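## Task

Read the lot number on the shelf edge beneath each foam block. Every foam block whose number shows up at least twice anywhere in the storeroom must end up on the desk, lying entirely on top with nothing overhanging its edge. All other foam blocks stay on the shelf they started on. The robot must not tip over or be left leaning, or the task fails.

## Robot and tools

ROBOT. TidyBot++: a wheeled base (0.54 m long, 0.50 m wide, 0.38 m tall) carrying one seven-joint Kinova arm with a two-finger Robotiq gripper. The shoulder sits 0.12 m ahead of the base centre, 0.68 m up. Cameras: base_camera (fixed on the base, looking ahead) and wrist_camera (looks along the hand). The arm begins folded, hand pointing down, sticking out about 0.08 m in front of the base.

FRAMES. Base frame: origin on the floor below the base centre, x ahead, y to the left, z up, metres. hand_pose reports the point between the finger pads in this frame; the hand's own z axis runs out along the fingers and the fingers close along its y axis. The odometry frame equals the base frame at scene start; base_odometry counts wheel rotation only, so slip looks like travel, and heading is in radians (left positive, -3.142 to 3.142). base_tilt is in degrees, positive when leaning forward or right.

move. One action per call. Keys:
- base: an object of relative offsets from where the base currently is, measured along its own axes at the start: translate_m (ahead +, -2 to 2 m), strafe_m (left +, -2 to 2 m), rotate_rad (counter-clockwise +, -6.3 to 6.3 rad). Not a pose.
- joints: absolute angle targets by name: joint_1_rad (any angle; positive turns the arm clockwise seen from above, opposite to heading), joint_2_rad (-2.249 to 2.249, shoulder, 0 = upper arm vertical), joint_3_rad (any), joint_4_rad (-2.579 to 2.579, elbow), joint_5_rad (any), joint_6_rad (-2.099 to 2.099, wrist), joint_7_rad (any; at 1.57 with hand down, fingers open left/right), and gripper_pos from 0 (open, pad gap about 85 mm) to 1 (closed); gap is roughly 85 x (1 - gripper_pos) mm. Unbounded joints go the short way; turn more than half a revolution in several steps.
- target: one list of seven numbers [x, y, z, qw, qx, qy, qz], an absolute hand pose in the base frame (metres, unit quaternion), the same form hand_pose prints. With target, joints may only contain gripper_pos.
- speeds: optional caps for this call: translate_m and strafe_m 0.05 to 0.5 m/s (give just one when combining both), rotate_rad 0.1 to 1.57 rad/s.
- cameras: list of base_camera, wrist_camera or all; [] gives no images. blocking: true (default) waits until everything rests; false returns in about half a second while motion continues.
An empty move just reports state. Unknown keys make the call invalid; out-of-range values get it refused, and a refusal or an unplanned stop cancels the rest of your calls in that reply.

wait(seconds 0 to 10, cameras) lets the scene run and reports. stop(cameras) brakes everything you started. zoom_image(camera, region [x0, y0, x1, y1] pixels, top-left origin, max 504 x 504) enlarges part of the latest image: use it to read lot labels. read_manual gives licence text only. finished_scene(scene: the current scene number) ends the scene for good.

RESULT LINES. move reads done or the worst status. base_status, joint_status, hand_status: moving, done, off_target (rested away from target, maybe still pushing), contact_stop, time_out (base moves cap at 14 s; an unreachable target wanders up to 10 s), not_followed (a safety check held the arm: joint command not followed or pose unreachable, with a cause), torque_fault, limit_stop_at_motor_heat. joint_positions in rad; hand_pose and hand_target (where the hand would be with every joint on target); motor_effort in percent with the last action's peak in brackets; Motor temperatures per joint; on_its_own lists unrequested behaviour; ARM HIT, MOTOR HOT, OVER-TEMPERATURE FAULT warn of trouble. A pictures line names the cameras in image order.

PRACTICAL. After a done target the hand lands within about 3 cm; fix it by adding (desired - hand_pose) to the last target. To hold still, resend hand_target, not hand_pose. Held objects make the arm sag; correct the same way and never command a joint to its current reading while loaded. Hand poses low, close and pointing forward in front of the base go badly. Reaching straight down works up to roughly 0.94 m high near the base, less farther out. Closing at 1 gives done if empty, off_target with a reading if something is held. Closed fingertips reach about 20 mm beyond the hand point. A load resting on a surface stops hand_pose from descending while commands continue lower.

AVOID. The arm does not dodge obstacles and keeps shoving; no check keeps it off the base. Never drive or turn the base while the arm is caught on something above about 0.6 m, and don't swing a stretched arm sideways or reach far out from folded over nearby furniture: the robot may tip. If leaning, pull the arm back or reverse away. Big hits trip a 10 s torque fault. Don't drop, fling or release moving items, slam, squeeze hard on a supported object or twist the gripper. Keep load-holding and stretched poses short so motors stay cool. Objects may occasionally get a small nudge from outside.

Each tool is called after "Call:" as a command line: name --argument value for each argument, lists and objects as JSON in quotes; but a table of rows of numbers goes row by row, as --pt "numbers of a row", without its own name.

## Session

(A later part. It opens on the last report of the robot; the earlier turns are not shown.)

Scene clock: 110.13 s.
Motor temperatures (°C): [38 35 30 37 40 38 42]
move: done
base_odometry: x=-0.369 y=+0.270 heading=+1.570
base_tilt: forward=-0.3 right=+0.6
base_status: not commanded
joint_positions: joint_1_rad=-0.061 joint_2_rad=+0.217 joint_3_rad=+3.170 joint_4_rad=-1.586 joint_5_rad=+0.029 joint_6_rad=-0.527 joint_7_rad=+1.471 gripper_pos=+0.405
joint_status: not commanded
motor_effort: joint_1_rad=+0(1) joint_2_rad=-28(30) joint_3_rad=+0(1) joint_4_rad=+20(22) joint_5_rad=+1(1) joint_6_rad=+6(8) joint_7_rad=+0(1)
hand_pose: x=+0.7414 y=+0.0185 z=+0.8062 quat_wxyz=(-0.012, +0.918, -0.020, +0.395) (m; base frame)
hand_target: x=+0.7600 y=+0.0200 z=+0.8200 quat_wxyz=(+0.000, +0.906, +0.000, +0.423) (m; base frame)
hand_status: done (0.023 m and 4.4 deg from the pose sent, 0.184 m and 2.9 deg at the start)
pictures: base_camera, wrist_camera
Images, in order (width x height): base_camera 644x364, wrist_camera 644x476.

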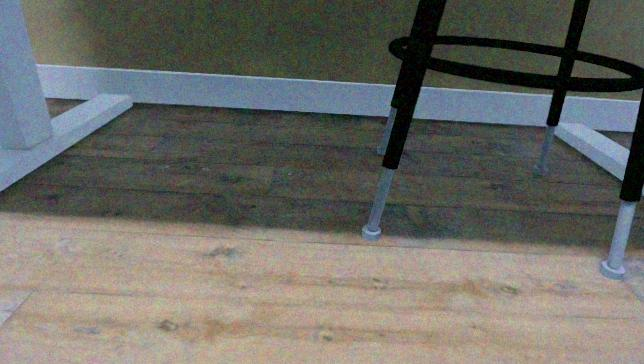

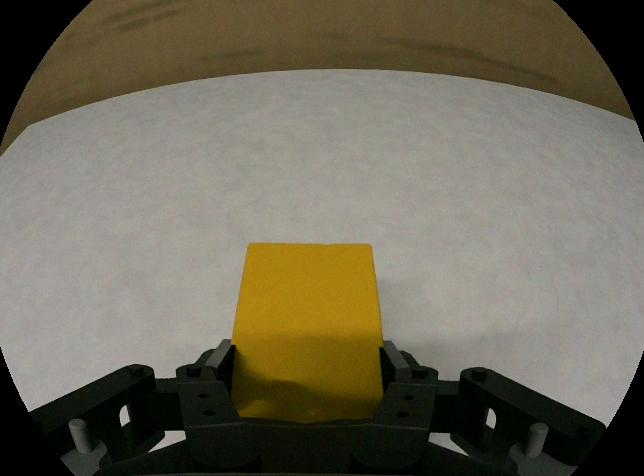

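Call:
move --target '[0.79, 0.02, 0.775, 0.0, 0.898, 0.0, 0.44]'

Call:
move --target '[0.79, 0.02, 0.76, 0.0, 0.898, 0.0, 0.44]'

Scene clock: 111.53 s.
Motor temperatures (°C): [38 35 30 37 40 38 42]
move: done
base_odometry: x=-0.369 y=+0.270 heading=+1.570
base_tilt: forward=-0.3 right=+0.6
base_status: not commanded
joint_positions: joint_1_rad=-0.077 joint_2_rad=+0.304 joint_3_rad=+3.197 joint_4_rad=-1.603 joint_5_rad=+0.029 joint_6_rad=-0.340 joint_7_rad=+1.472 gripper_pos=+0.405
joint_status: not commanded
motor_effort: joint_1_rad=-1(1) joint_2_rad=-31(34) joint_3_rad=+0(1) joint_4_rad=+20(22) joint_5_rad=+1(1) joint_6_rad=+7(8) joint_7_rad=+0(1)
hand_pose: x=+0.7850 y=+0.0162 z=+0.7848 quat_wxyz=(-0.009, +0.901, -0.020, +0.433) (m; base frame)
hand_target: x=+0.7900 y=+0.0200 z=+0.7750 quat_wxyz=(+0.000, +0.898, +0.000, +0.440) (m; base frame)
hand_status: done (0.012 m and 2.7 deg from the pose sent, 0.058 m and 6.3 deg at the start)
pictures: base_camera, wrist_camera
Images, in order (width x height): base_camera 644x364, wrist_camera 644x476.

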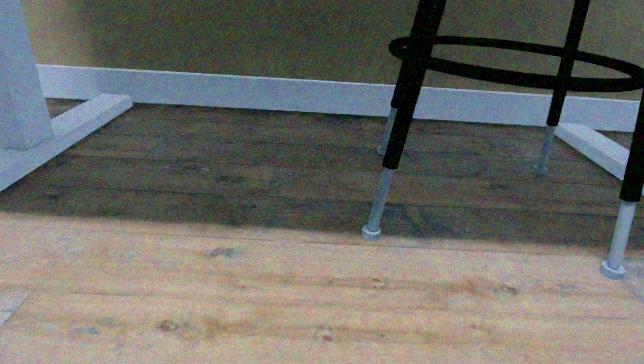

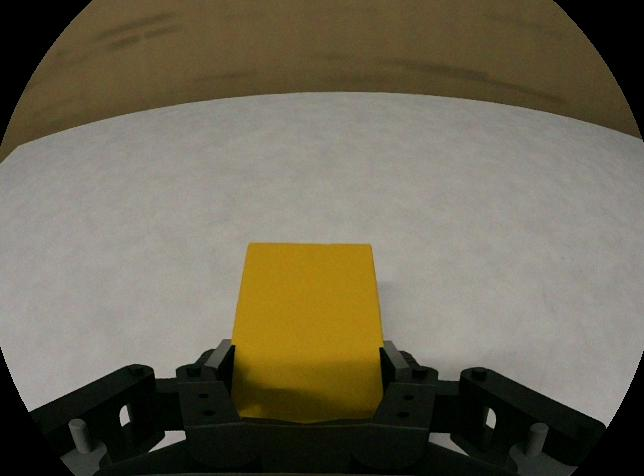

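Scene clock: 112.23 s.
Motor temperatures (°C): [38 35 30 37 40 38 42]
move: done
base_odometry: x=-0.369 y=+0.270 heading=+1.570
base_tilt: forward=-0.3 right=+0.6
base_status: not commanded
joint_positions: joint_1_rad=-0.082 joint_2_rad=+0.309 joint_3_rad=+3.203 joint_4_rad=-1.632 joint_5_rad=+0.029 joint_6_rad=-0.291 joint_7_rad=+1.472 gripper_pos=+0.405
joint_status: not commanded
motor_effort: joint_1_rad=+0(1) joint_2_rad=-30(32) joint_3_rad=+0(0) joint_4_rad=+20(22) joint_5_rad=+1(1) joint_6_rad=+7(8) joint_7_rad=+0(0)
hand_pose: x=+0.7861 y=+0.0160 z=+0.7775 quat_wxyz=(-0.009, +0.898, -0.019, +0.439) (m; base frame)
hand_target: x=+0.7900 y=+0.0200 z=+0.7600 quat_wxyz=(+0.000, +0.898, +0.000, +0.440) (m; base frame)
hand_status: done (0.018 m and 2.4 deg from the pose sent, 0.026 m and 2.7 deg at the start)
pictures: base_camera, wrist_camera
Images, in order (width x height): base_camera 644x364, wrist_camera 644x476.

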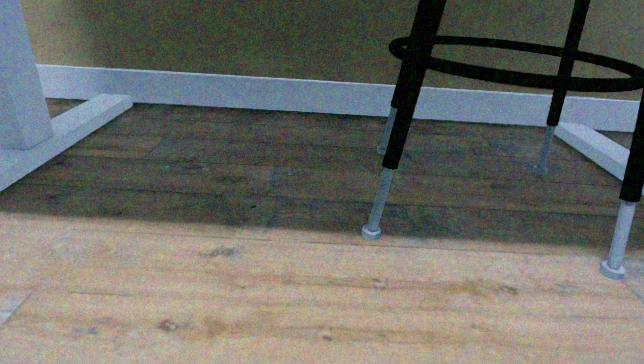

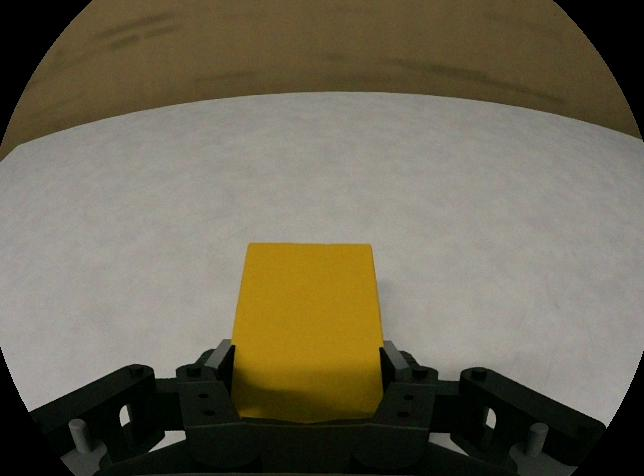

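Call:
move --target '[0.79, 0.02, 0.745, 0.0, 0.898, 0.0, 0.44]' --cameras '[]'

Call:
move --target '[0.79, 0.02, 0.733, 0.0, 0.898, 0.0, 0.44]'

Scene clock: 113.30 s.
Motor temperatures (°C): [38 35 30 37 40 38 42]
move: done
base_odometry: x=-0.369 y=+0.270 heading=+1.570
base_tilt: forward=-0.3 right=+0.6
base_status: not commanded
joint_positions: joint_1_rad=-0.086 joint_2_rad=+0.318 joint_3_rad=+3.209 joint_4_rad=-1.660 joint_5_rad=+0.029 joint_6_rad=-0.243 joint_7_rad=+1.473 gripper_pos=+0.405
joint_status: not commanded
motor_effort: joint_1_rad=-1(1) joint_2_rad=-28(31) joint_3_rad=+0(1) joint_4_rad=+19(21) joint_5_rad=+1(1) joint_6_rad=+7(7) joint_7_rad=+0(1)
hand_pose: x=+0.7875 y=+0.0157 z=+0.7688 quat_wxyz=(-0.008, +0.895, -0.018, +0.445) (m; base frame)
hand_target: x=+0.7900 y=+0.0200 z=+0.7450 quat_wxyz=(+0.000, +0.898, +0.000, +0.440) (m; base frame)
hand_status: done (0.024 m and 2.4 deg from the pose sent, 0.033 m and 2.4 deg at the start)
pictures: none
No camera images: "cameras" was empty.

Scene clock: 114.13 s.
Motor temperatures (°C): [38 35 30 37 40 38 42]
move: off_target
base_odometry: x=-0.369 y=+0.270 heading=+1.570
base_tilt: forward=-0.3 right=+0.6
base_status: not commanded
joint_positions: joint_1_rad=-0.089 joint_2_rad=+0.318 joint_3_rad=+3.212 joint_4_rad=-1.677 joint_5_rad=+0.029 joint_6_rad=-0.204 joint_7_rad=+1.478 gripper_pos=+0.405
joint_status: not commanded
motor_effort: joint_1_rad=+0(1) joint_2_rad=-26(29) joint_3_rad=+0(1) joint_4_rad=+18(20) joint_5_rad=+1(1) joint_6_rad=+6(8) joint_7_rad=+0(1)
hand_pose: x=+0.7893 y=+0.0159 z=+0.7688 quat_wxyz=(-0.007, +0.891, -0.016, +0.454) (m; base frame)
hand_target: x=+0.7900 y=+0.0200 z=+0.7330 quat_wxyz=(+0.000, +0.898, +0.000, +0.440) (m; base frame)
hand_status: off_target (0.036 m and 2.7 deg from the pose sent, 0.036 m and 2.4 deg at the start)
pictures: base_camera, wrist_camera
Images, in order (width x height): base_camera 644x364, wrist_camera 644x476.

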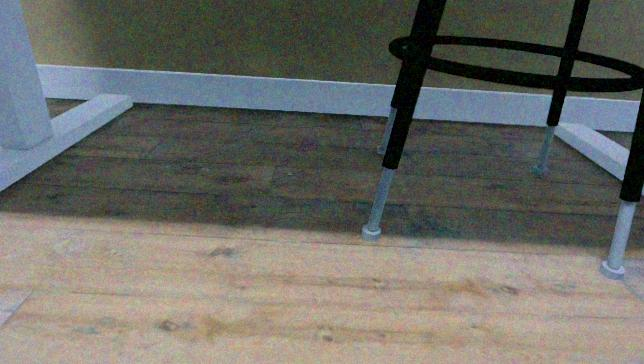

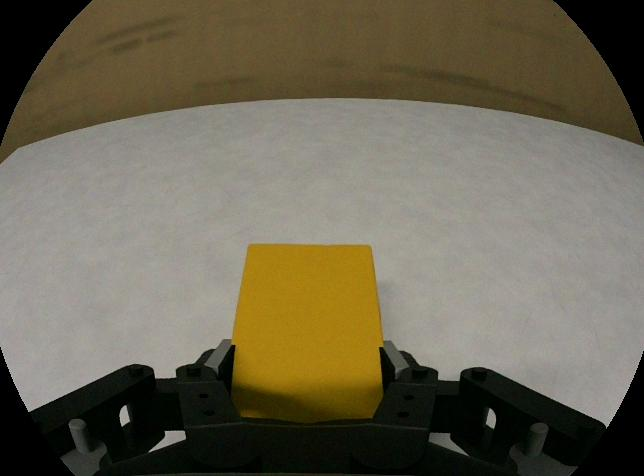

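Call:
move --joints '{"gripper_pos":0.15}'

Call:
move --target '[0.62, 0.02, 0.9, 0.0, 0.898, 0.0, 0.44]'

Call:
move --base '{"translate_m":-0.45}'

Scene clock: 115.33 s.
Motor temperatures (°C): [38 35 30 37 40 38 42]
move: done
base_odometry: x=-0.369 y=+0.270 heading=+1.570
base_tilt: forward=-0.3 right=+0.6
base_status: not commanded
joint_positions: joint_1_rad=-0.089 joint_2_rad=+0.340 joint_3_rad=+3.212 joint_4_rad=-1.684 joint_5_rad=+0.029 joint_6_rad=-0.204 joint_7_rad=+1.478 gripper_pos=+0.150
joint_status: all done
motor_effort: joint_1_rad=+0(1) joint_2_rad=-31(32) joint_3_rad=+1(1) joint_4_rad=+20(21) joint_5_rad=+1(1) joint_6_rad=+7(8) joint_7_rad=+0(1)
hand_pose: x=+0.7888 y=+0.0160 z=+0.7505 quat_wxyz=(-0.006, +0.897, -0.015, +0.441) (m; base frame)
hand_target: x=+0.7900 y=+0.0200 z=+0.7330 quat_wxyz=(+0.000, +0.898, +0.000, +0.440) (m; base frame)
hand_status: not commanded
pictures: base_camera, wrist_camera
Images, in order (width x height): base_camera 644x364, wrist_camera 644x476.

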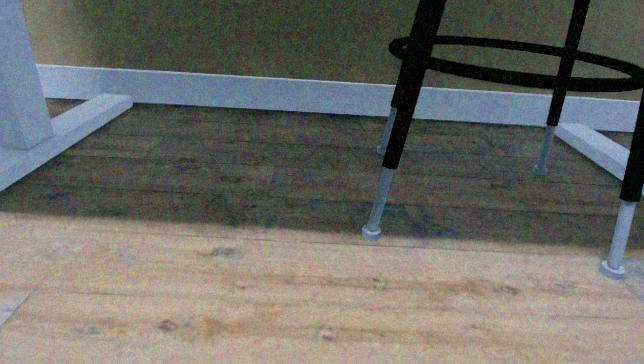

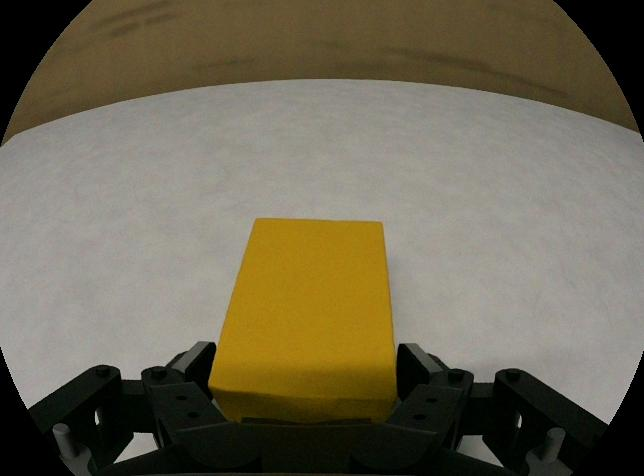

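Scene clock: 117.10 s.
Motor temperatures (°C): [38 35 30 37 40 38 42]
move: done
base_odometry: x=-0.369 y=+0.270 heading=+1.570
base_tilt: forward=-0.3 right=+0.6
base_status: not commanded
joint_positions: joint_1_rad=-0.027 joint_2_rad=-0.138 joint_3_rad=+3.104 joint_4_rad=-1.702 joint_5_rad=+0.029 joint_6_rad=-0.586 joint_7_rad=+1.478 gripper_pos=+0.150
joint_status: not commanded
motor_effort: joint_1_rad=+0(1) joint_2_rad=-15(33) joint_3_rad=+0(1) joint_4_rad=+22(22) joint_5_rad=+1(1) joint_6_rad=+8(8) joint_7_rad=+0(1)
hand_pose: x=+0.6347 y=+0.0312 z=+0.9305 quat_wxyz=(-0.023, +0.879, -0.004, +0.476) (m; base frame)
hand_target: x=+0.6200 y=+0.0200 z=+0.9000 quat_wxyz=(+0.000, +0.898, +0.000, +0.440) (m; base frame)
hand_status: done (0.036 m and 5.3 deg from the pose sent, 0.226 m and 1.9 deg at the start)
pictures: base_camera, wrist_camera
Images, in order (width x height): base_camera 644x364, wrist_camera 644x476.

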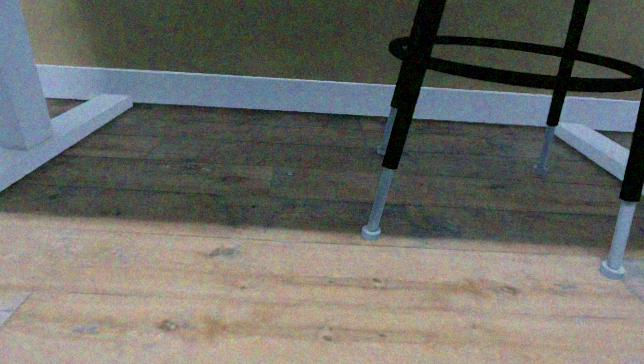

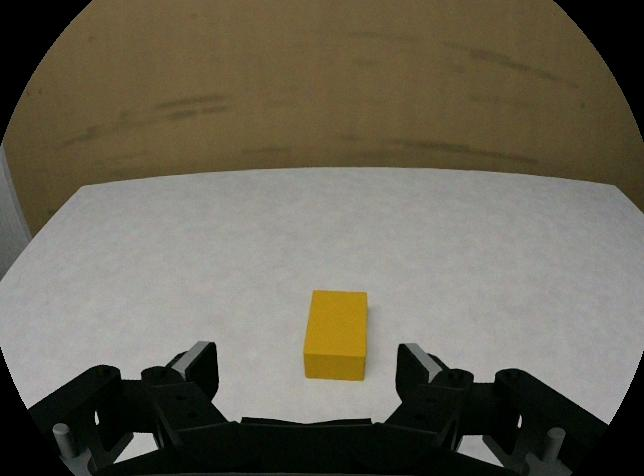

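Scene clock: 119.53 s.
Motor temperatures (°C): [38 35 30 37 40 38 42]
move: done
base_odometry: x=-0.369 y=-0.180 heading=+1.570
base_tilt: forward=-0.3 right=+0.6
base_status: done
joint_positions: joint_1_rad=-0.024 joint_2_rad=-0.148 joint_3_rad=+3.100 joint_4_rad=-1.704 joint_5_rad=+0.029 joint_6_rad=-0.593 joint_7_rad=+1.478 gripper_pos=+0.150
joint_status: not commanded
motor_effort: joint_1_rad=-1(2) joint_2_rad=-16(19) joint_3_rad=+0(3) joint_4_rad=+22(23) joint_5_rad=+1(2) joint_6_rad=+7(8) joint_7_rad=+0(1)
hand_pose: x=+0.6307 y=+0.0310 z=+0.9322 quat_wxyz=(-0.022, +0.879, -0.004, +0.476) (m; base frame)
hand_target: x=+0.6200 y=+0.0200 z=+0.9000 quat_wxyz=(+0.000, +0.898, +0.000, +0.440) (m; base frame)
hand_status: not commanded
pictures: base_camera, wrist_camera
Images, in order (width x height): base_camera 644x364, wrist_camera 644x476.

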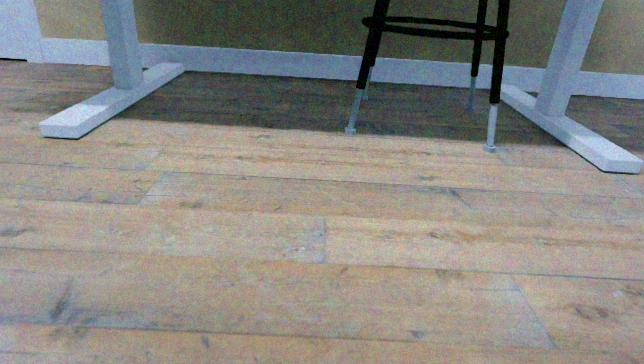

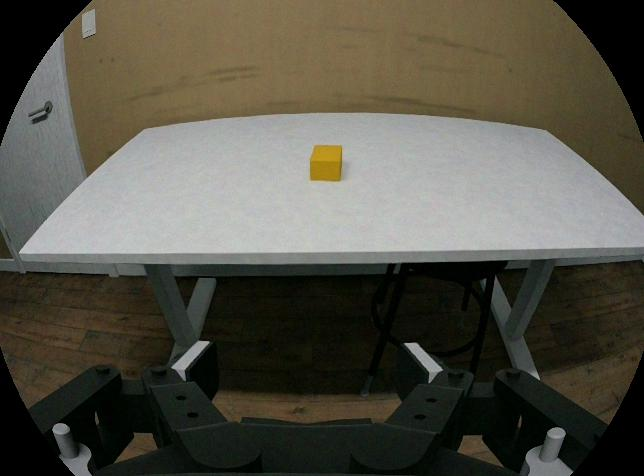

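Call:
move --base '{"strafe_m":1.0}' --cameras '[]'

Call:
move --base '{"rotate_rad":1.567}' --target '[0.6, 0.03, 1.12, 0.0, 0.843, 0.0, 0.537]' --joints '{"gripper_pos":0}'

Call:
move --base '{"translate_m":0.2}'

Scene clock: 123.23 s.
Motor temperatures (°C): [38 35 30 37 40 38 42]
move: done
base_odometry: x=-1.369 y=-0.179 heading=+1.570
base_tilt: forward=-0.3 right=+0.6
base_status: done
joint_positions: joint_1_rad=-0.020 joint_2_rad=-0.148 joint_3_rad=+3.095 joint_4_rad=-1.704 joint_5_rad=+0.029 joint_6_rad=-0.593 joint_7_rad=+1.478 gripper_pos=+0.150
joint_status: not commanded
motor_effort: joint_1_rad=+0(3) joint_2_rad=-15(16) joint_3_rad=+0(2) joint_4_rad=+22(23) joint_5_rad=+1(1) joint_6_rad=+8(8) joint_7_rad=-1(1)
hand_pose: x=+0.6305 y=+0.0321 z=+0.9321 quat_wxyz=(-0.022, +0.879, -0.003, +0.475) (m; base frame)
hand_target: x=+0.6200 y=+0.0200 z=+0.9000 quat_wxyz=(+0.000, +0.898, +0.000, +0.440) (m; base frame)
hand_status: not commanded
pictures: none
No camera images: "cameras" was empty.

Scene clock: 125.53 s.
Motor temperatures (°C): [38 35 30 37 40 38 42]
move: done
base_odometry: x=-1.369 y=-0.179 heading=+3.137
base_tilt: forward=-0.3 right=+0.6
base_status: done
joint_positions: joint_1_rad=-0.016 joint_2_rad=-0.160 joint_3_rad=+3.055 joint_4_rad=-1.240 joint_5_rad=+0.035 joint_6_rad=-0.910 joint_7_rad=+1.478 gripper_pos=+0.000
joint_status: all done
motor_effort: joint_1_rad=+0(2) joint_2_rad=-13(18) joint_3_rad=+0(3) joint_4_rad=+19(23) joint_5_rad=+1(2) joint_6_rad=+8(9) joint_7_rad=+0(1)
hand_pose: x=+0.6104 y=+0.0493 z=+1.1185 quat_wxyz=(-0.030, +0.839, +0.009, +0.544) (m; base frame)
hand_target: x=+0.6000 y=+0.0300 z=+1.1200 quat_wxyz=(+0.000, +0.843, +0.000, +0.537) (m; base frame)
hand_status: done (0.022 m and 3.7 deg from the pose sent, 0.190 m and 8.6 deg at the start)
pictures: base_camera, wrist_camera
Images, in order (width x height): base_camera 644x364, wrist_camera 644x476.

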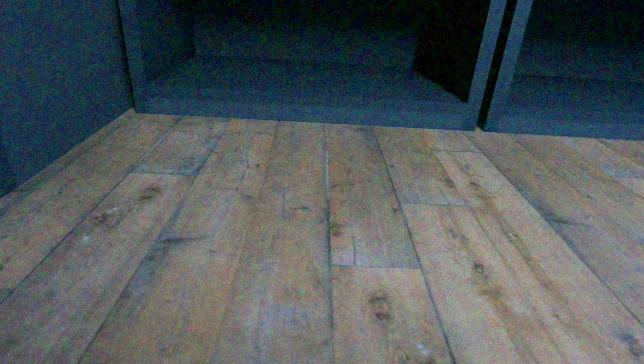

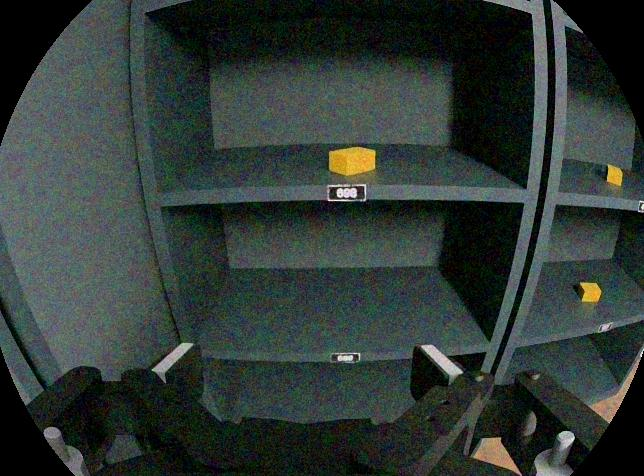

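Scene clock: 127.20 s.
Motor temperatures (°C): [38 35 30 37 40 38 42]
move: done
base_odometry: x=-1.569 y=-0.178 heading=+3.138
base_tilt: forward=-0.3 right=+0.6
base_status: done
joint_positions: joint_1_rad=-0.016 joint_2_rad=-0.168 joint_3_rad=+3.055 joint_4_rad=-1.237 joint_5_rad=+0.035 joint_6_rad=-0.913 joint_7_rad=+1.478 gripper_pos=+0.000
joint_status: not commanded
motor_effort: joint_1_rad=+0(1) joint_2_rad=-13(18) joint_3_rad=+1(2) joint_4_rad=+20(22) joint_5_rad=+1(1) joint_6_rad=+8(9) joint_7_rad=+0(1)
hand_pose: x=+0.6063 y=+0.0491 z=+1.1235 quat_wxyz=(-0.030, +0.836, +0.009, +0.548) (m; base frame)
hand_target: x=+0.6000 y=+0.0300 z=+1.1200 quat_wxyz=(+0.000, +0.843, +0.000, +0.537) (m; base frame)
hand_status: not commanded
pictures: base_camera, wrist_camera
Images, in order (width x height): base_camera 644x364, wrist_camera 644x476.

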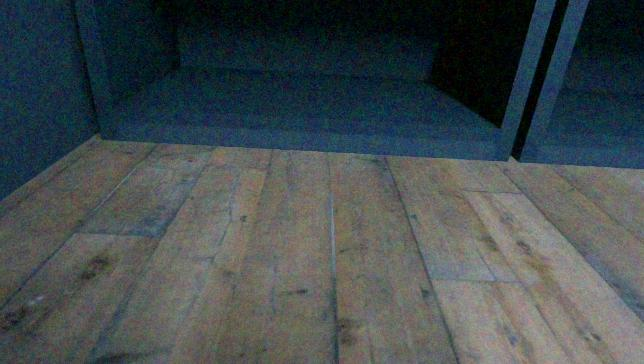

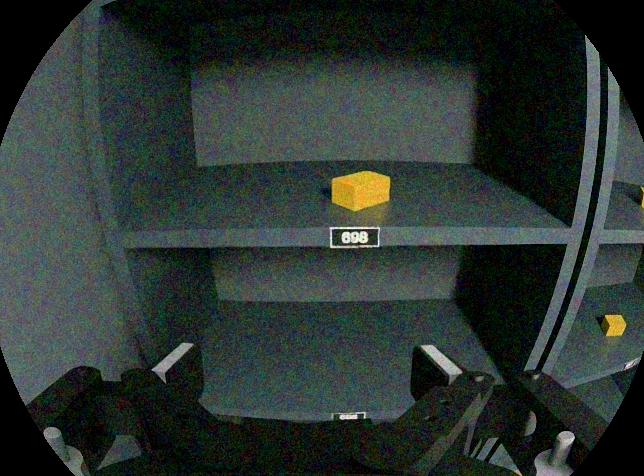

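Call:
move --target '[0.63, 0.12, 1.135, 0.165, 0.828, -0.318, 0.431]' --cameras '[]'

Call:
move --base '{"translate_m":0.42}'

Scene clock: 130.70 s.
Motor temperatures (°C): [38 35 30 37 40 37 42]
move: off_target
base_odometry: x=-1.569 y=-0.178 heading=+3.138
base_tilt: forward=-0.3 right=+0.6
base_status: not commanded
joint_positions: joint_1_rad=-0.657 joint_2_rad=+0.538 joint_3_rad=+3.466 joint_4_rad=-0.092 joint_5_rad=+0.589 joint_6_rad=-1.960 joint_7_rad=+0.867 gripper_pos=+0.000
joint_status: not commanded
motor_effort: joint_1_rad=-1(3) joint_2_rad=-30(38) joint_3_rad=+2(3) joint_4_rad=+12(21) joint_5_rad=+4(6) joint_6_rad=+5(9) joint_7_rad=+0(1)
hand_pose: x=+0.6360 y=+0.1047 z=+1.0913 quat_wxyz=(+0.111, +0.858, -0.303, +0.399) (m; base frame)
hand_target: x=+0.6268 y=+0.0916 z=+1.0893 quat_wxyz=(+0.133, +0.844, -0.337, +0.396) (m; base frame)
hand_status: off_target (0.047 m and 8.1 deg from the pose sent, 0.076 m and 46.0 deg at the start; a joint's target at an end of its range on 12 of 65 steps)
pictures: none
No camera images: "cameras" was empty.

Scene clock: 132.93 s.
Motor temperatures (°C): [38 35 30 37 40 37 42]
move: done
base_odometry: x=-1.989 y=-0.177 heading=+3.139
base_tilt: forward=-0.3 right=+0.6
base_status: done
joint_positions: joint_1_rad=-0.657 joint_2_rad=+0.542 joint_3_rad=+3.466 joint_4_rad=-0.092 joint_5_rad=+0.591 joint_6_rad=-1.960 joint_7_rad=+0.867 gripper_pos=+0.000
joint_status: not commanded
motor_effort: joint_1_rad=+0(2) joint_2_rad=-29(34) joint_3_rad=+2(2) joint_4_rad=+12(13) joint_5_rad=+5(5) joint_6_rad=+5(7) joint_7_rad=+0(1)
hand_pose: x=+0.6372 y=+0.1053 z=+1.0897 quat_wxyz=(+0.114, +0.858, -0.303, +0.399) (m; base frame)
hand_target: x=+0.6268 y=+0.0916 z=+1.0893 quat_wxyz=(+0.133, +0.844, -0.337, +0.396) (m; base frame)
hand_status: not commanded
pictures: base_camera, wrist_camera
Images, in order (width x height): base_camera 644x364, wrist_camera 644x476.

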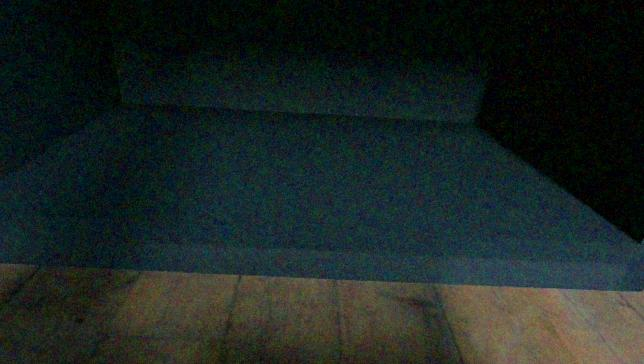

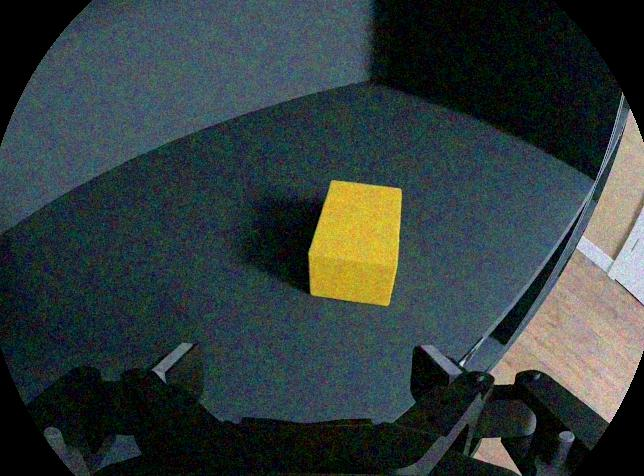

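Call:
move --target '[0.68, 0.035, 1.09, 0.155, 0.833, -0.31, 0.43]'

Scene clock: 134.73 s.
Motor temperatures (°C): [38 35 30 37 40 37 42]
move: done
base_odometry: x=-1.989 y=-0.177 heading=+3.139
base_tilt: forward=-0.3 right=+0.6
base_status: not commanded
joint_positions: joint_1_rad=-0.633 joint_2_rad=+0.460 joint_3_rad=+3.571 joint_4_rad=-0.360 joint_5_rad=+0.591 joint_6_rad=-1.752 joint_7_rad=+0.867 gripper_pos=+0.000
joint_status: not commanded
motor_effort: joint_1_rad=+0(1) joint_2_rad=-29(30) joint_3_rad=+3(3) joint_4_rad=+14(15) joint_5_rad=+5(6) joint_6_rad=+5(6) joint_7_rad=+0(1)
hand_pose: x=+0.6658 y=+0.0390 z=+1.0911 quat_wxyz=(+0.168, +0.837, -0.307, +0.420) (m; base frame)
hand_target: x=+0.6800 y=+0.0350 z=+1.0900 quat_wxyz=(+0.155, +0.833, -0.310, +0.430) (m; base frame)
hand_status: done (0.015 m and 2.0 deg from the pose sent, 0.082 m and 6.7 deg at the start)
pictures: base_camera, wrist_camera
Images, in order (width x height): base_camera 644x364, wrist_camera 644x476.

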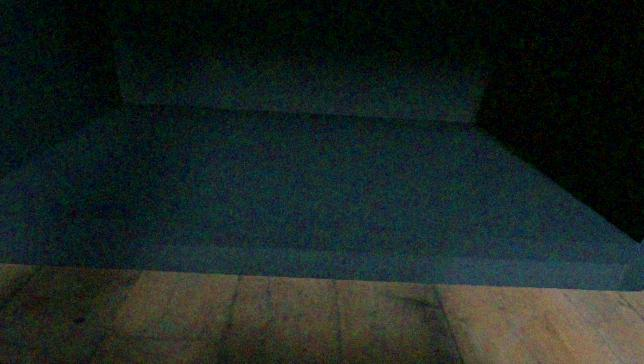

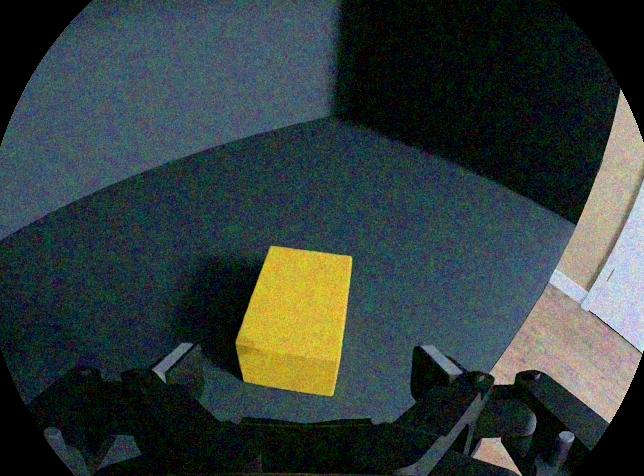

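Call:
move --target '[0.71, 0.014, 1.058, 0.184, 0.813, -0.354, 0.423]'

Call:
move --target '[0.735, -0.008, 1.036, 0.184, 0.813, -0.354, 0.423]'

Scene clock: 135.97 s.
Motor temperatures (°C): [38 35 30 37 40 37 42]
move: done
base_odometry: x=-1.989 y=-0.177 heading=+3.139
base_tilt: forward=-0.3 right=+0.6
base_status: not commanded
joint_positions: joint_1_rad=-0.581 joint_2_rad=+0.519 joint_3_rad=+3.621 joint_4_rad=-0.364 joint_5_rad=+0.591 joint_6_rad=-1.730 joint_7_rad=+0.809 gripper_pos=+0.000
joint_status: not commanded
motor_effort: joint_1_rad=+0(2) joint_2_rad=-30(34) joint_3_rad=+3(4) joint_4_rad=+15(16) joint_5_rad=+6(6) joint_6_rad=+5(6) joint_7_rad=+0(1)
hand_pose: x=+0.6876 y=+0.0076 z=+1.0728 quat_wxyz=(+0.202, +0.813, -0.352, +0.418) (m; base frame)
hand_target: x=+0.7100 y=+0.0140 z=+1.0580 quat_wxyz=(+0.184, +0.813, -0.354, +0.423) (m; base frame)
hand_status: done (0.028 m and 2.1 deg from the pose sent, 0.061 m and 6.3 deg at the start)
pictures: base_camera, wrist_camera
Images, in order (width x height): base_camera 644x364, wrist_camera 644x476.

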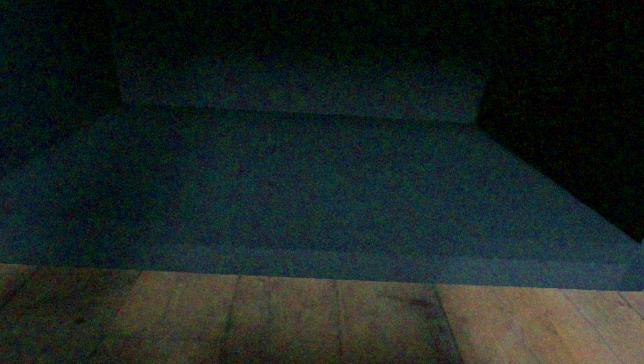

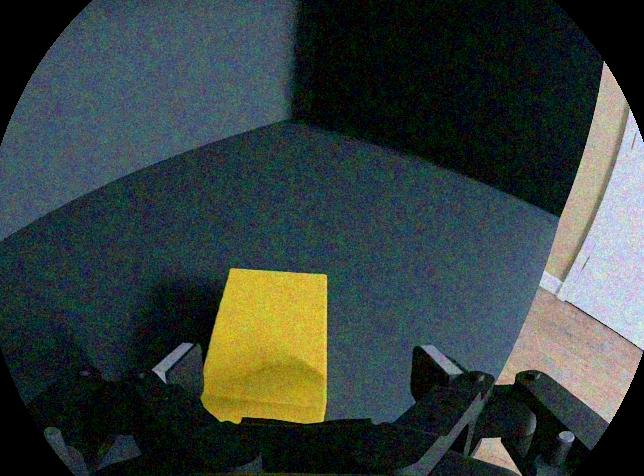

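Scene clock: 136.90 s.
Motor temperatures (°C): [38 35 30 37 40 37 42]
move: done
base_odometry: x=-1.989 y=-0.177 heading=+3.139
base_tilt: forward=-0.3 right=+0.6
base_status: not commanded
joint_positions: joint_1_rad=-0.539 joint_2_rad=+0.519 joint_3_rad=+3.621 joint_4_rad=-0.457 joint_5_rad=+0.591 joint_6_rad=-1.623 joint_7_rad=+0.783 gripper_pos=+0.000
joint_status: not commanded
motor_effort: joint_1_rad=+0(2) joint_2_rad=-31(33) joint_3_rad=+4(4) joint_4_rad=+16(17) joint_5_rad=+6(6) joint_6_rad=+5(6) joint_7_rad=+0(1)
hand_pose: x=+0.7137 y=-0.0188 z=+1.0575 quat_wxyz=(+0.213, +0.806, -0.353, +0.425) (m; base frame)
hand_target: x=+0.7350 y=-0.0080 z=+1.0360 quat_wxyz=(+0.184, +0.813, -0.354, +0.423) (m; base frame)
hand_status: done (0.032 m and 3.4 deg from the pose sent, 0.062 m and 2.1 deg at the start)
pictures: base_camera, wrist_camera
Images, in order (width x height): base_camera 644x364, wrist_camera 644x476.

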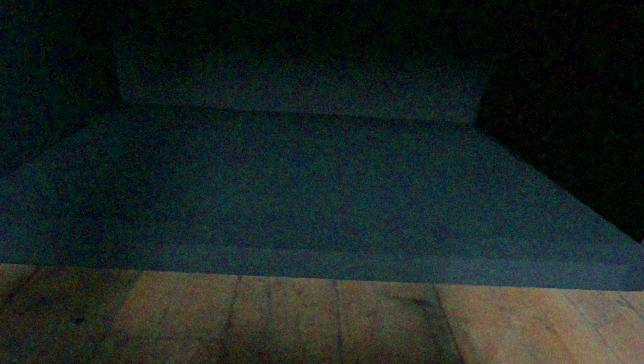

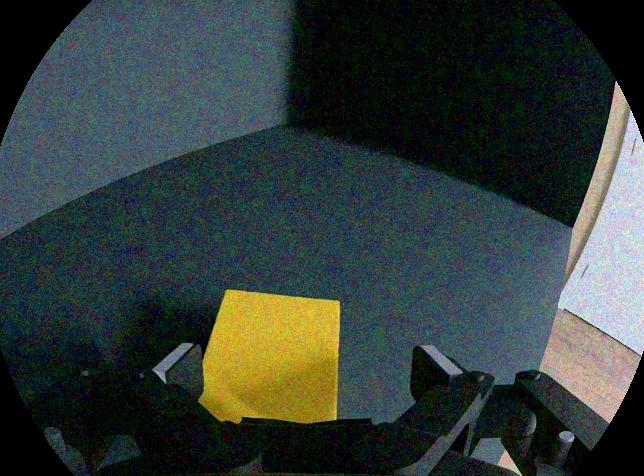

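Call:
move --target '[0.725, 0.012, 1.07, 0.17, 0.818, -0.354, 0.423]' --cameras '[]'

Call:
move --target '[0.745, 0.012, 1.035, 0.17, 0.818, -0.354, 0.423]'

Scene clock: 147.73 s.
Motor temperatures (°C): [38 36 30 37 40 37 42]
move: time_out
base_odometry: x=-1.989 y=-0.177 heading=+3.139
base_tilt: forward=-0.3 right=+0.6
base_status: not commanded
joint_positions: joint_1_rad=-0.360 joint_2_rad=+0.726 joint_3_rad=+3.632 joint_4_rad=+0.037 joint_5_rad=+0.429 joint_6_rad=-1.806 joint_7_rad=+0.872 gripper_pos=+0.000
joint_status: not commanded
motor_effort: joint_1_rad=-1(10) joint_2_rad=-37(54) joint_3_rad=+2(4) joint_4_rad=+13(20) joint_5_rad=+5(7) joint_6_rad=+6(8) joint_7_rad=+0(2)
hand_pose: x=+0.7474 y=-0.0164 z=+1.0642 quat_wxyz=(+0.184, +0.799, -0.368, +0.440) (m; base frame)
hand_target: x=+0.7506 y=-0.0161 z=+1.0592 quat_wxyz=(+0.187, +0.800, -0.367, +0.437) (m; base frame)
hand_status: time_out (0.037 m and 3.7 deg from the pose sent, 0.035 m and 5.1 deg at the start; a joint's target at an end of its range on 12 of 300 steps)
pictures: none
No camera images: "cameras" was empty.

not run: a stop that you did not command came earlier in this reply.

Call:
move --target '[0.71, 0.03, 1.08, 0.17, 0.818, -0.354, 0.423]'

Scene clock: 158.47 s.
Motor temperatures (°C): [38 36 30 37 40 37 42]
move: time_out
base_odometry: x=-1.989 y=-0.177 heading=+3.139
base_tilt: forward=-0.3 right=+0.6
base_status: not commanded
joint_positions: joint_1_rad=-0.477 joint_2_rad=+0.538 joint_3_rad=+3.664 joint_4_rad=-0.377 joint_5_rad=+0.462 joint_6_rad=-1.714 joint_7_rad=+0.800 gripper_pos=+0.000
joint_status: not commanded
motor_effort: joint_1_rad=-1(11) joint_2_rad=-33(39) joint_3_rad=+3(5) joint_4_rad=+15(16) joint_5_rad=+6(7) joint_6_rad=+5(15) joint_7_rad=+0(3)
hand_pose: x=+0.7029 y=-0.0329 z=+1.0452 quat_wxyz=(+0.192, +0.814, -0.386, +0.389) (m; base frame)
hand_target: x=+0.7064 y=-0.0308 z=+1.0414 quat_wxyz=(+0.194, +0.816, -0.382, +0.389) (m; base frame)
hand_status: time_out (0.072 m and 5.9 deg from the pose sent, 0.062 m and 3.7 deg at the start; a joint's target at an end of its range on 45 of 300 steps)
pictures: base_camera, wrist_camera
Images, in order (width x height): base_camera 644x364, wrist_camera 644x476.

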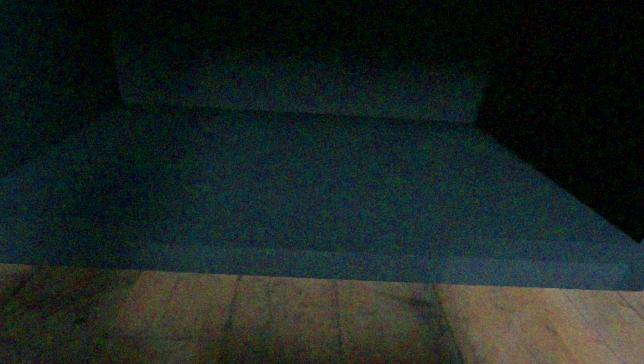

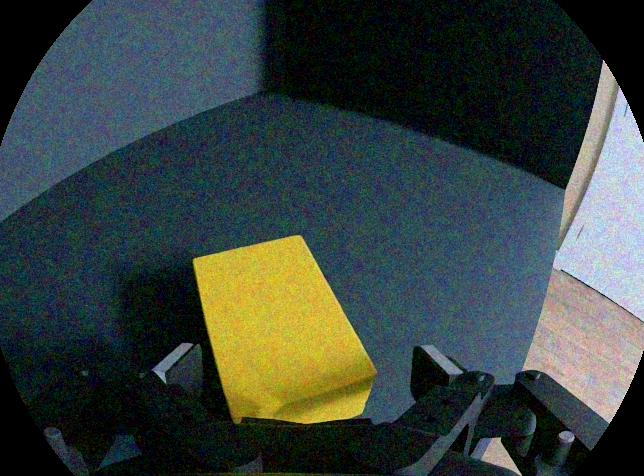

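Call:
move --joints '{"joint_2_rad":0.36}' --cameras '[]'

Call:
move --base '{"translate_m":-0.2}' --cameras '[]'

Call:
move --target '[0.68, 0.1, 1.15, 0.11, 0.853, -0.226, 0.459]'

Scene clock: 160.17 s.
Motor temperatures (°C): [38 36 30 37 40 37 42]
move: done
base_odometry: x=-1.989 y=-0.177 heading=+3.139
base_tilt: forward=-0.3 right=+0.6
base_status: not commanded
joint_positions: joint_1_rad=-0.477 joint_2_rad=+0.344 joint_3_rad=+3.664 joint_4_rad=-0.377 joint_5_rad=+0.462 joint_6_rad=-1.714 joint_7_rad=+0.800 gripper_pos=+0.000
joint_status: all done
motor_effort: joint_1_rad=+0(1) joint_2_rad=-24(36) joint_3_rad=+3(4) joint_4_rad=+13(17) joint_5_rad=+5(6) joint_6_rad=+7(7) joint_7_rad=+0(1)
hand_pose: x=+0.6324 y=-0.0693 z=+1.1354 quat_wxyz=(+0.122, +0.785, -0.418, +0.440) (m; base frame)
hand_target: x=+0.6414 y=-0.0647 z=+1.1271 quat_wxyz=(+0.128, +0.789, -0.412, +0.437) (m; base frame)
hand_status: not commanded
pictures: none
No camera images: "cameras" was empty.

Scene clock: 161.83 s.
Motor temperatures (°C): [38 36 30 37 40 37 42]
move: done
base_odometry: x=-1.789 y=-0.178 heading=+3.139
base_tilt: forward=-0.3 right=+0.6
base_status: done
joint_positions: joint_1_rad=-0.478 joint_2_rad=+0.345 joint_3_rad=+3.664 joint_4_rad=-0.377 joint_5_rad=+0.462 joint_6_rad=-1.714 joint_7_rad=+0.800 gripper_pos=+0.000
joint_status: not commanded
motor_effort: joint_1_rad=-1(5) joint_2_rad=-24(29) joint_3_rad=+2(4) joint_4_rad=+14(15) joint_5_rad=+4(6) joint_6_rad=+6(7) joint_7_rad=+0(1)
hand_pose: x=+0.6327 y=-0.0684 z=+1.1352 quat_wxyz=(+0.122, +0.786, -0.417, +0.440) (m; base frame)
hand_target: x=+0.6414 y=-0.0647 z=+1.1271 quat_wxyz=(+0.128, +0.789, -0.412, +0.437) (m; base frame)
hand_status: not commanded
pictures: none
No camera images: "cameras" was empty.

Scene clock: 164.10 s.
Motor temperatures (°C): [38 36 30 37 40 37 42]
move: off_target
base_odometry: x=-1.789 y=-0.178 heading=+3.139
base_tilt: forward=-0.3 right=+0.6
base_status: not commanded
joint_positions: joint_1_rad=-0.517 joint_2_rad=+0.471 joint_3_rad=+3.403 joint_4_rad=-0.130 joint_5_rad=+0.496 joint_6_rad=-1.793 joint_7_rad=+0.966 gripper_pos=+0.000
joint_status: not commanded
motor_effort: joint_1_rad=+0(2) joint_2_rad=-28(42) joint_3_rad=+2(4) joint_4_rad=+13(16) joint_5_rad=+4(7) joint_6_rad=+6(7) joint_7_rad=+0(1)
hand_pose: x=+0.6698 y=+0.0657 z=+1.1282 quat_wxyz=(+0.072, +0.856, -0.258, +0.441) (m; base frame)
hand_target: x=+0.6771 y=+0.0702 z=+1.1196 quat_wxyz=(+0.081, +0.861, -0.248, +0.437) (m; base frame)
hand_status: off_target (0.042 m and 6.0 deg from the pose sent, 0.176 m and 23.4 deg at the start; a joint's target at an end of its range on 15 of 56 steps)
pictures: base_camera, wrist_camera
Images, in order (width x height): base_camera 644x364, wrist_camera 644x476.

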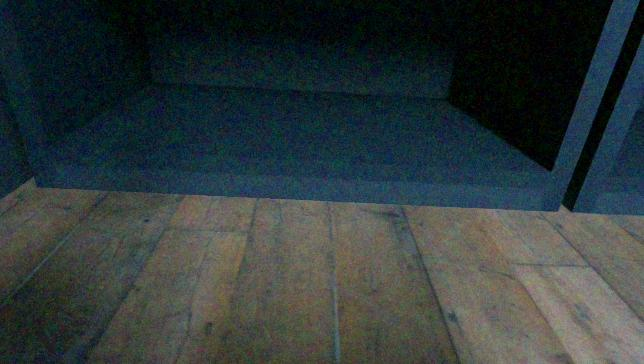

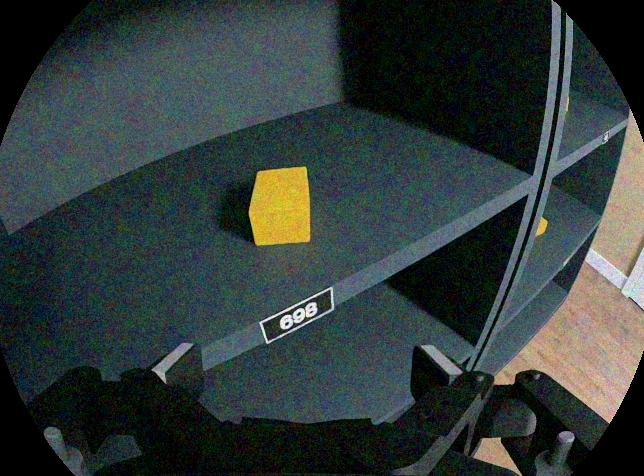

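Call:
move --target '[0.67, 0.02, 1.11, 0.105, 0.854, -0.189, 0.473]' --cameras '[]'

Call:
move --base '{"translate_m":0.2}'

Scene clock: 171.37 s.
Motor temperatures (°C): [38 36 30 37 40 37 42]
move: done
base_odometry: x=-1.789 y=-0.178 heading=+3.139
base_tilt: forward=-0.3 right=+0.6
base_status: not commanded
joint_positions: joint_1_rad=-0.494 joint_2_rad=+0.197 joint_3_rad=+3.281 joint_4_rad=-0.738 joint_5_rad=+0.575 joint_6_rad=-1.452 joint_7_rad=+0.966 gripper_pos=+0.000
joint_status: not commanded
motor_effort: joint_1_rad=+0(1) joint_2_rad=-22(30) joint_3_rad=+1(2) joint_4_rad=+17(18) joint_5_rad=+5(5) joint_6_rad=+6(7) joint_7_rad=+0(1)
hand_pose: x=+0.6605 y=+0.0362 z=+1.0989 quat_wxyz=(+0.090, +0.872, -0.177, +0.447) (m; base frame)
hand_target: x=+0.6700 y=+0.0200 z=+1.1100 quat_wxyz=(+0.105, +0.854, -0.189, +0.473) (m; base frame)
hand_status: done (0.022 m and 4.3 deg from the pose sent, 0.049 m and 9.5 deg at the start)
pictures: none
No camera images: "cameras" was empty.

Scene clock: 173.07 s.
Motor temperatures (°C): [38 36 30 37 40 37 42]
move: done
base_odometry: x=-1.989 y=-0.177 heading=+3.140
base_tilt: forward=-0.3 right=+0.6
base_status: done
joint_positions: joint_1_rad=-0.489 joint_2_rad=+0.187 joint_3_rad=+3.278 joint_4_rad=-0.742 joint_5_rad=+0.579 joint_6_rad=-1.445 joint_7_rad=+0.966 gripper_pos=+0.000
joint_status: not commanded
motor_effort: joint_1_rad=+0(3) joint_2_rad=-23(27) joint_3_rad=+1(2) joint_4_rad=+17(18) joint_5_rad=+5(5) joint_6_rad=+6(7) joint_7_rad=+0(1)
hand_pose: x=+0.6585 y=+0.0326 z=+1.1041 quat_wxyz=(+0.088, +0.869, -0.178, +0.452) (m; base frame)
hand_target: x=+0.6700 y=+0.0200 z=+1.1100 quat_wxyz=(+0.105, +0.854, -0.189, +0.473) (m; base frame)
hand_status: not commanded
pictures: base_camera, wrist_camera
Images, in order (width x height): base_camera 644x364, wrist_camera 644x476.

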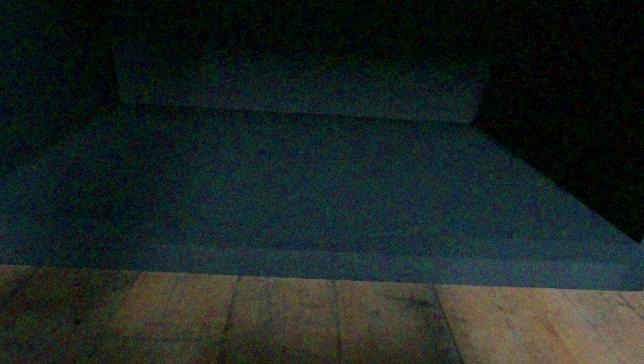

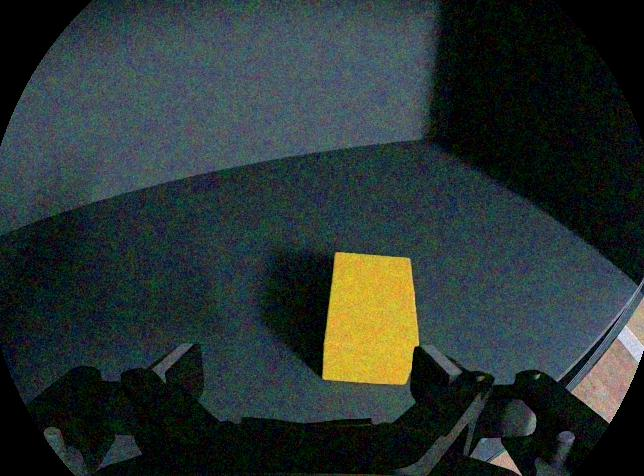

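Call:
move --target '[0.675, -0.03, 1.085, 0.115, 0.854, -0.199, 0.467]'

Scene clock: 174.60 s.
Motor temperatures (°C): [38 36 30 37 40 37 42]
move: done
base_odometry: x=-1.989 y=-0.177 heading=+3.140
base_tilt: forward=-0.3 right=+0.6
base_status: not commanded
joint_positions: joint_1_rad=-0.342 joint_2_rad=+0.149 joint_3_rad=+3.243 joint_4_rad=-0.888 joint_5_rad=+0.579 joint_6_rad=-1.335 joint_7_rad=+0.966 gripper_pos=+0.000
joint_status: not commanded
motor_effort: joint_1_rad=+0(2) joint_2_rad=-23(24) joint_3_rad=+1(2) joint_4_rad=+18(19) joint_5_rad=+5(6) joint_6_rad=+6(7) joint_7_rad=+0(1)
hand_pose: x=+0.6673 y=-0.0277 z=+1.0788 quat_wxyz=(+0.115, +0.864, -0.199, +0.447) (m; base frame)
hand_target: x=+0.6750 y=-0.0300 z=+1.0850 quat_wxyz=(+0.115, +0.854, -0.199, +0.467) (m; base frame)
hand_status: done (0.010 m and 2.6 deg from the pose sent, 0.068 m and 4.6 deg at the start)
pictures: base_camera, wrist_camera
Images, in order (width x height): base_camera 644x364, wrist_camera 644x476.

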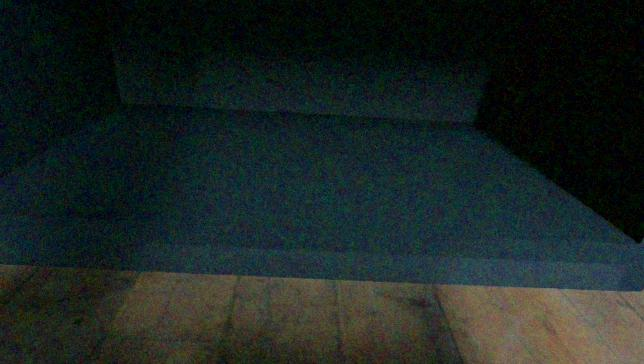

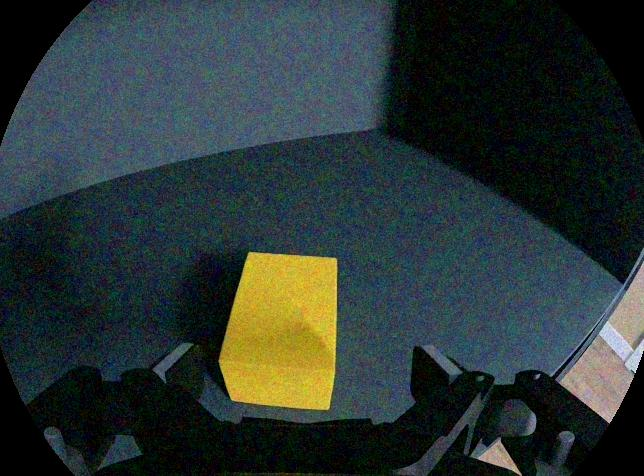

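Call:
move --target '[0.70, -0.025, 1.068, 0.118, 0.854, -0.205, 0.465]' --cameras '[]'

Call:
move --target '[0.732, -0.036, 1.038, 0.118, 0.854, -0.205, 0.465]'

Scene clock: 175.73 s.
Motor temperatures (°C): [38 36 30 37 40 37 42]
move: done
base_odometry: x=-1.989 y=-0.177 heading=+3.140
base_tilt: forward=-0.3 right=+0.6
base_status: not commanded
joint_positions: joint_1_rad=-0.355 joint_2_rad=+0.174 joint_3_rad=+3.279 joint_4_rad=-0.888 joint_5_rad=+0.579 joint_6_rad=-1.300 joint_7_rad=+0.951 gripper_pos=+0.000
joint_status: not commanded
motor_effort: joint_1_rad=+0(1) joint_2_rad=-23(25) joint_3_rad=+1(1) joint_4_rad=+18(19) joint_5_rad=+5(5) joint_6_rad=+6(6) joint_7_rad=+0(1)
hand_pose: x=+0.6827 y=-0.0313 z=+1.0746 quat_wxyz=(+0.120, +0.859, -0.204, +0.453) (m; base frame)
hand_target: x=+0.7000 y=-0.0250 z=+1.0680 quat_wxyz=(+0.118, +0.853, -0.205, +0.465) (m; base frame)
hand_status: done (0.020 m and 1.5 deg from the pose sent, 0.035 m and 2.5 deg at the start)
pictures: none
No camera images: "cameras" was empty.

Scene clock: 176.80 s.
Motor temperatures (°C): [38 36 30 37 40 37 42]
move: done
base_odometry: x=-1.989 y=-0.177 heading=+3.140
base_tilt: forward=-0.3 right=+0.6
base_status: not commanded
joint_positions: joint_1_rad=-0.353 joint_2_rad=+0.216 joint_3_rad=+3.328 joint_4_rad=-0.937 joint_5_rad=+0.579 joint_6_rad=-1.189 joint_7_rad=+0.948 gripper_pos=+0.000
joint_status: not commanded
motor_effort: joint_1_rad=+0(1) joint_2_rad=-26(28) joint_3_rad=+1(2) joint_4_rad=+19(20) joint_5_rad=+5(5) joint_6_rad=+6(7) joint_7_rad=+0(1)
hand_pose: x=+0.7172 y=-0.0405 z=+1.0538 quat_wxyz=(+0.134, +0.854, -0.194, +0.463) (m; base frame)
hand_target: x=+0.7320 y=-0.0360 z=+1.0380 quat_wxyz=(+0.118, +0.853, -0.205, +0.465) (m; base frame)
hand_status: done (0.022 m and 2.2 deg from the pose sent, 0.062 m and 1.5 deg at the start)
pictures: base_camera, wrist_camera
Images, in order (width x height): base_camera 644x364, wrist_camera 644x476.

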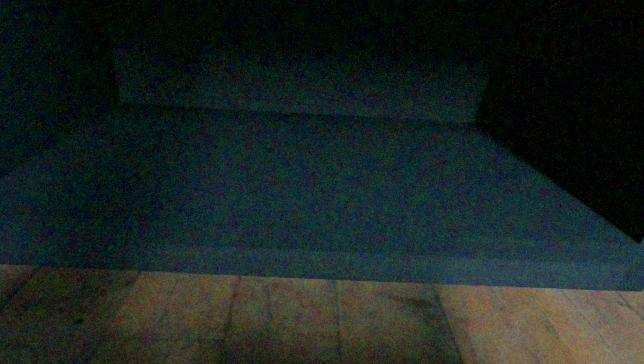

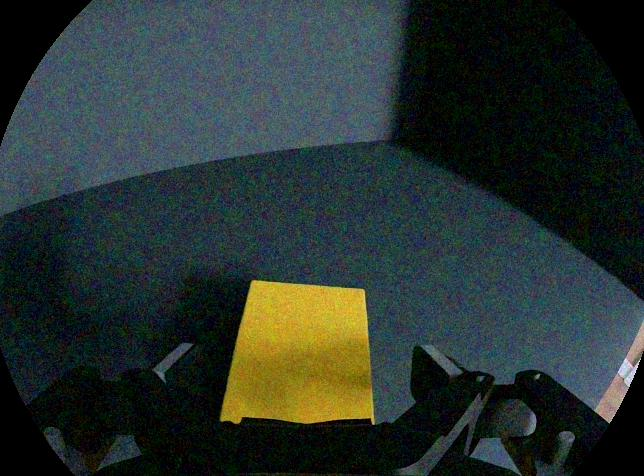

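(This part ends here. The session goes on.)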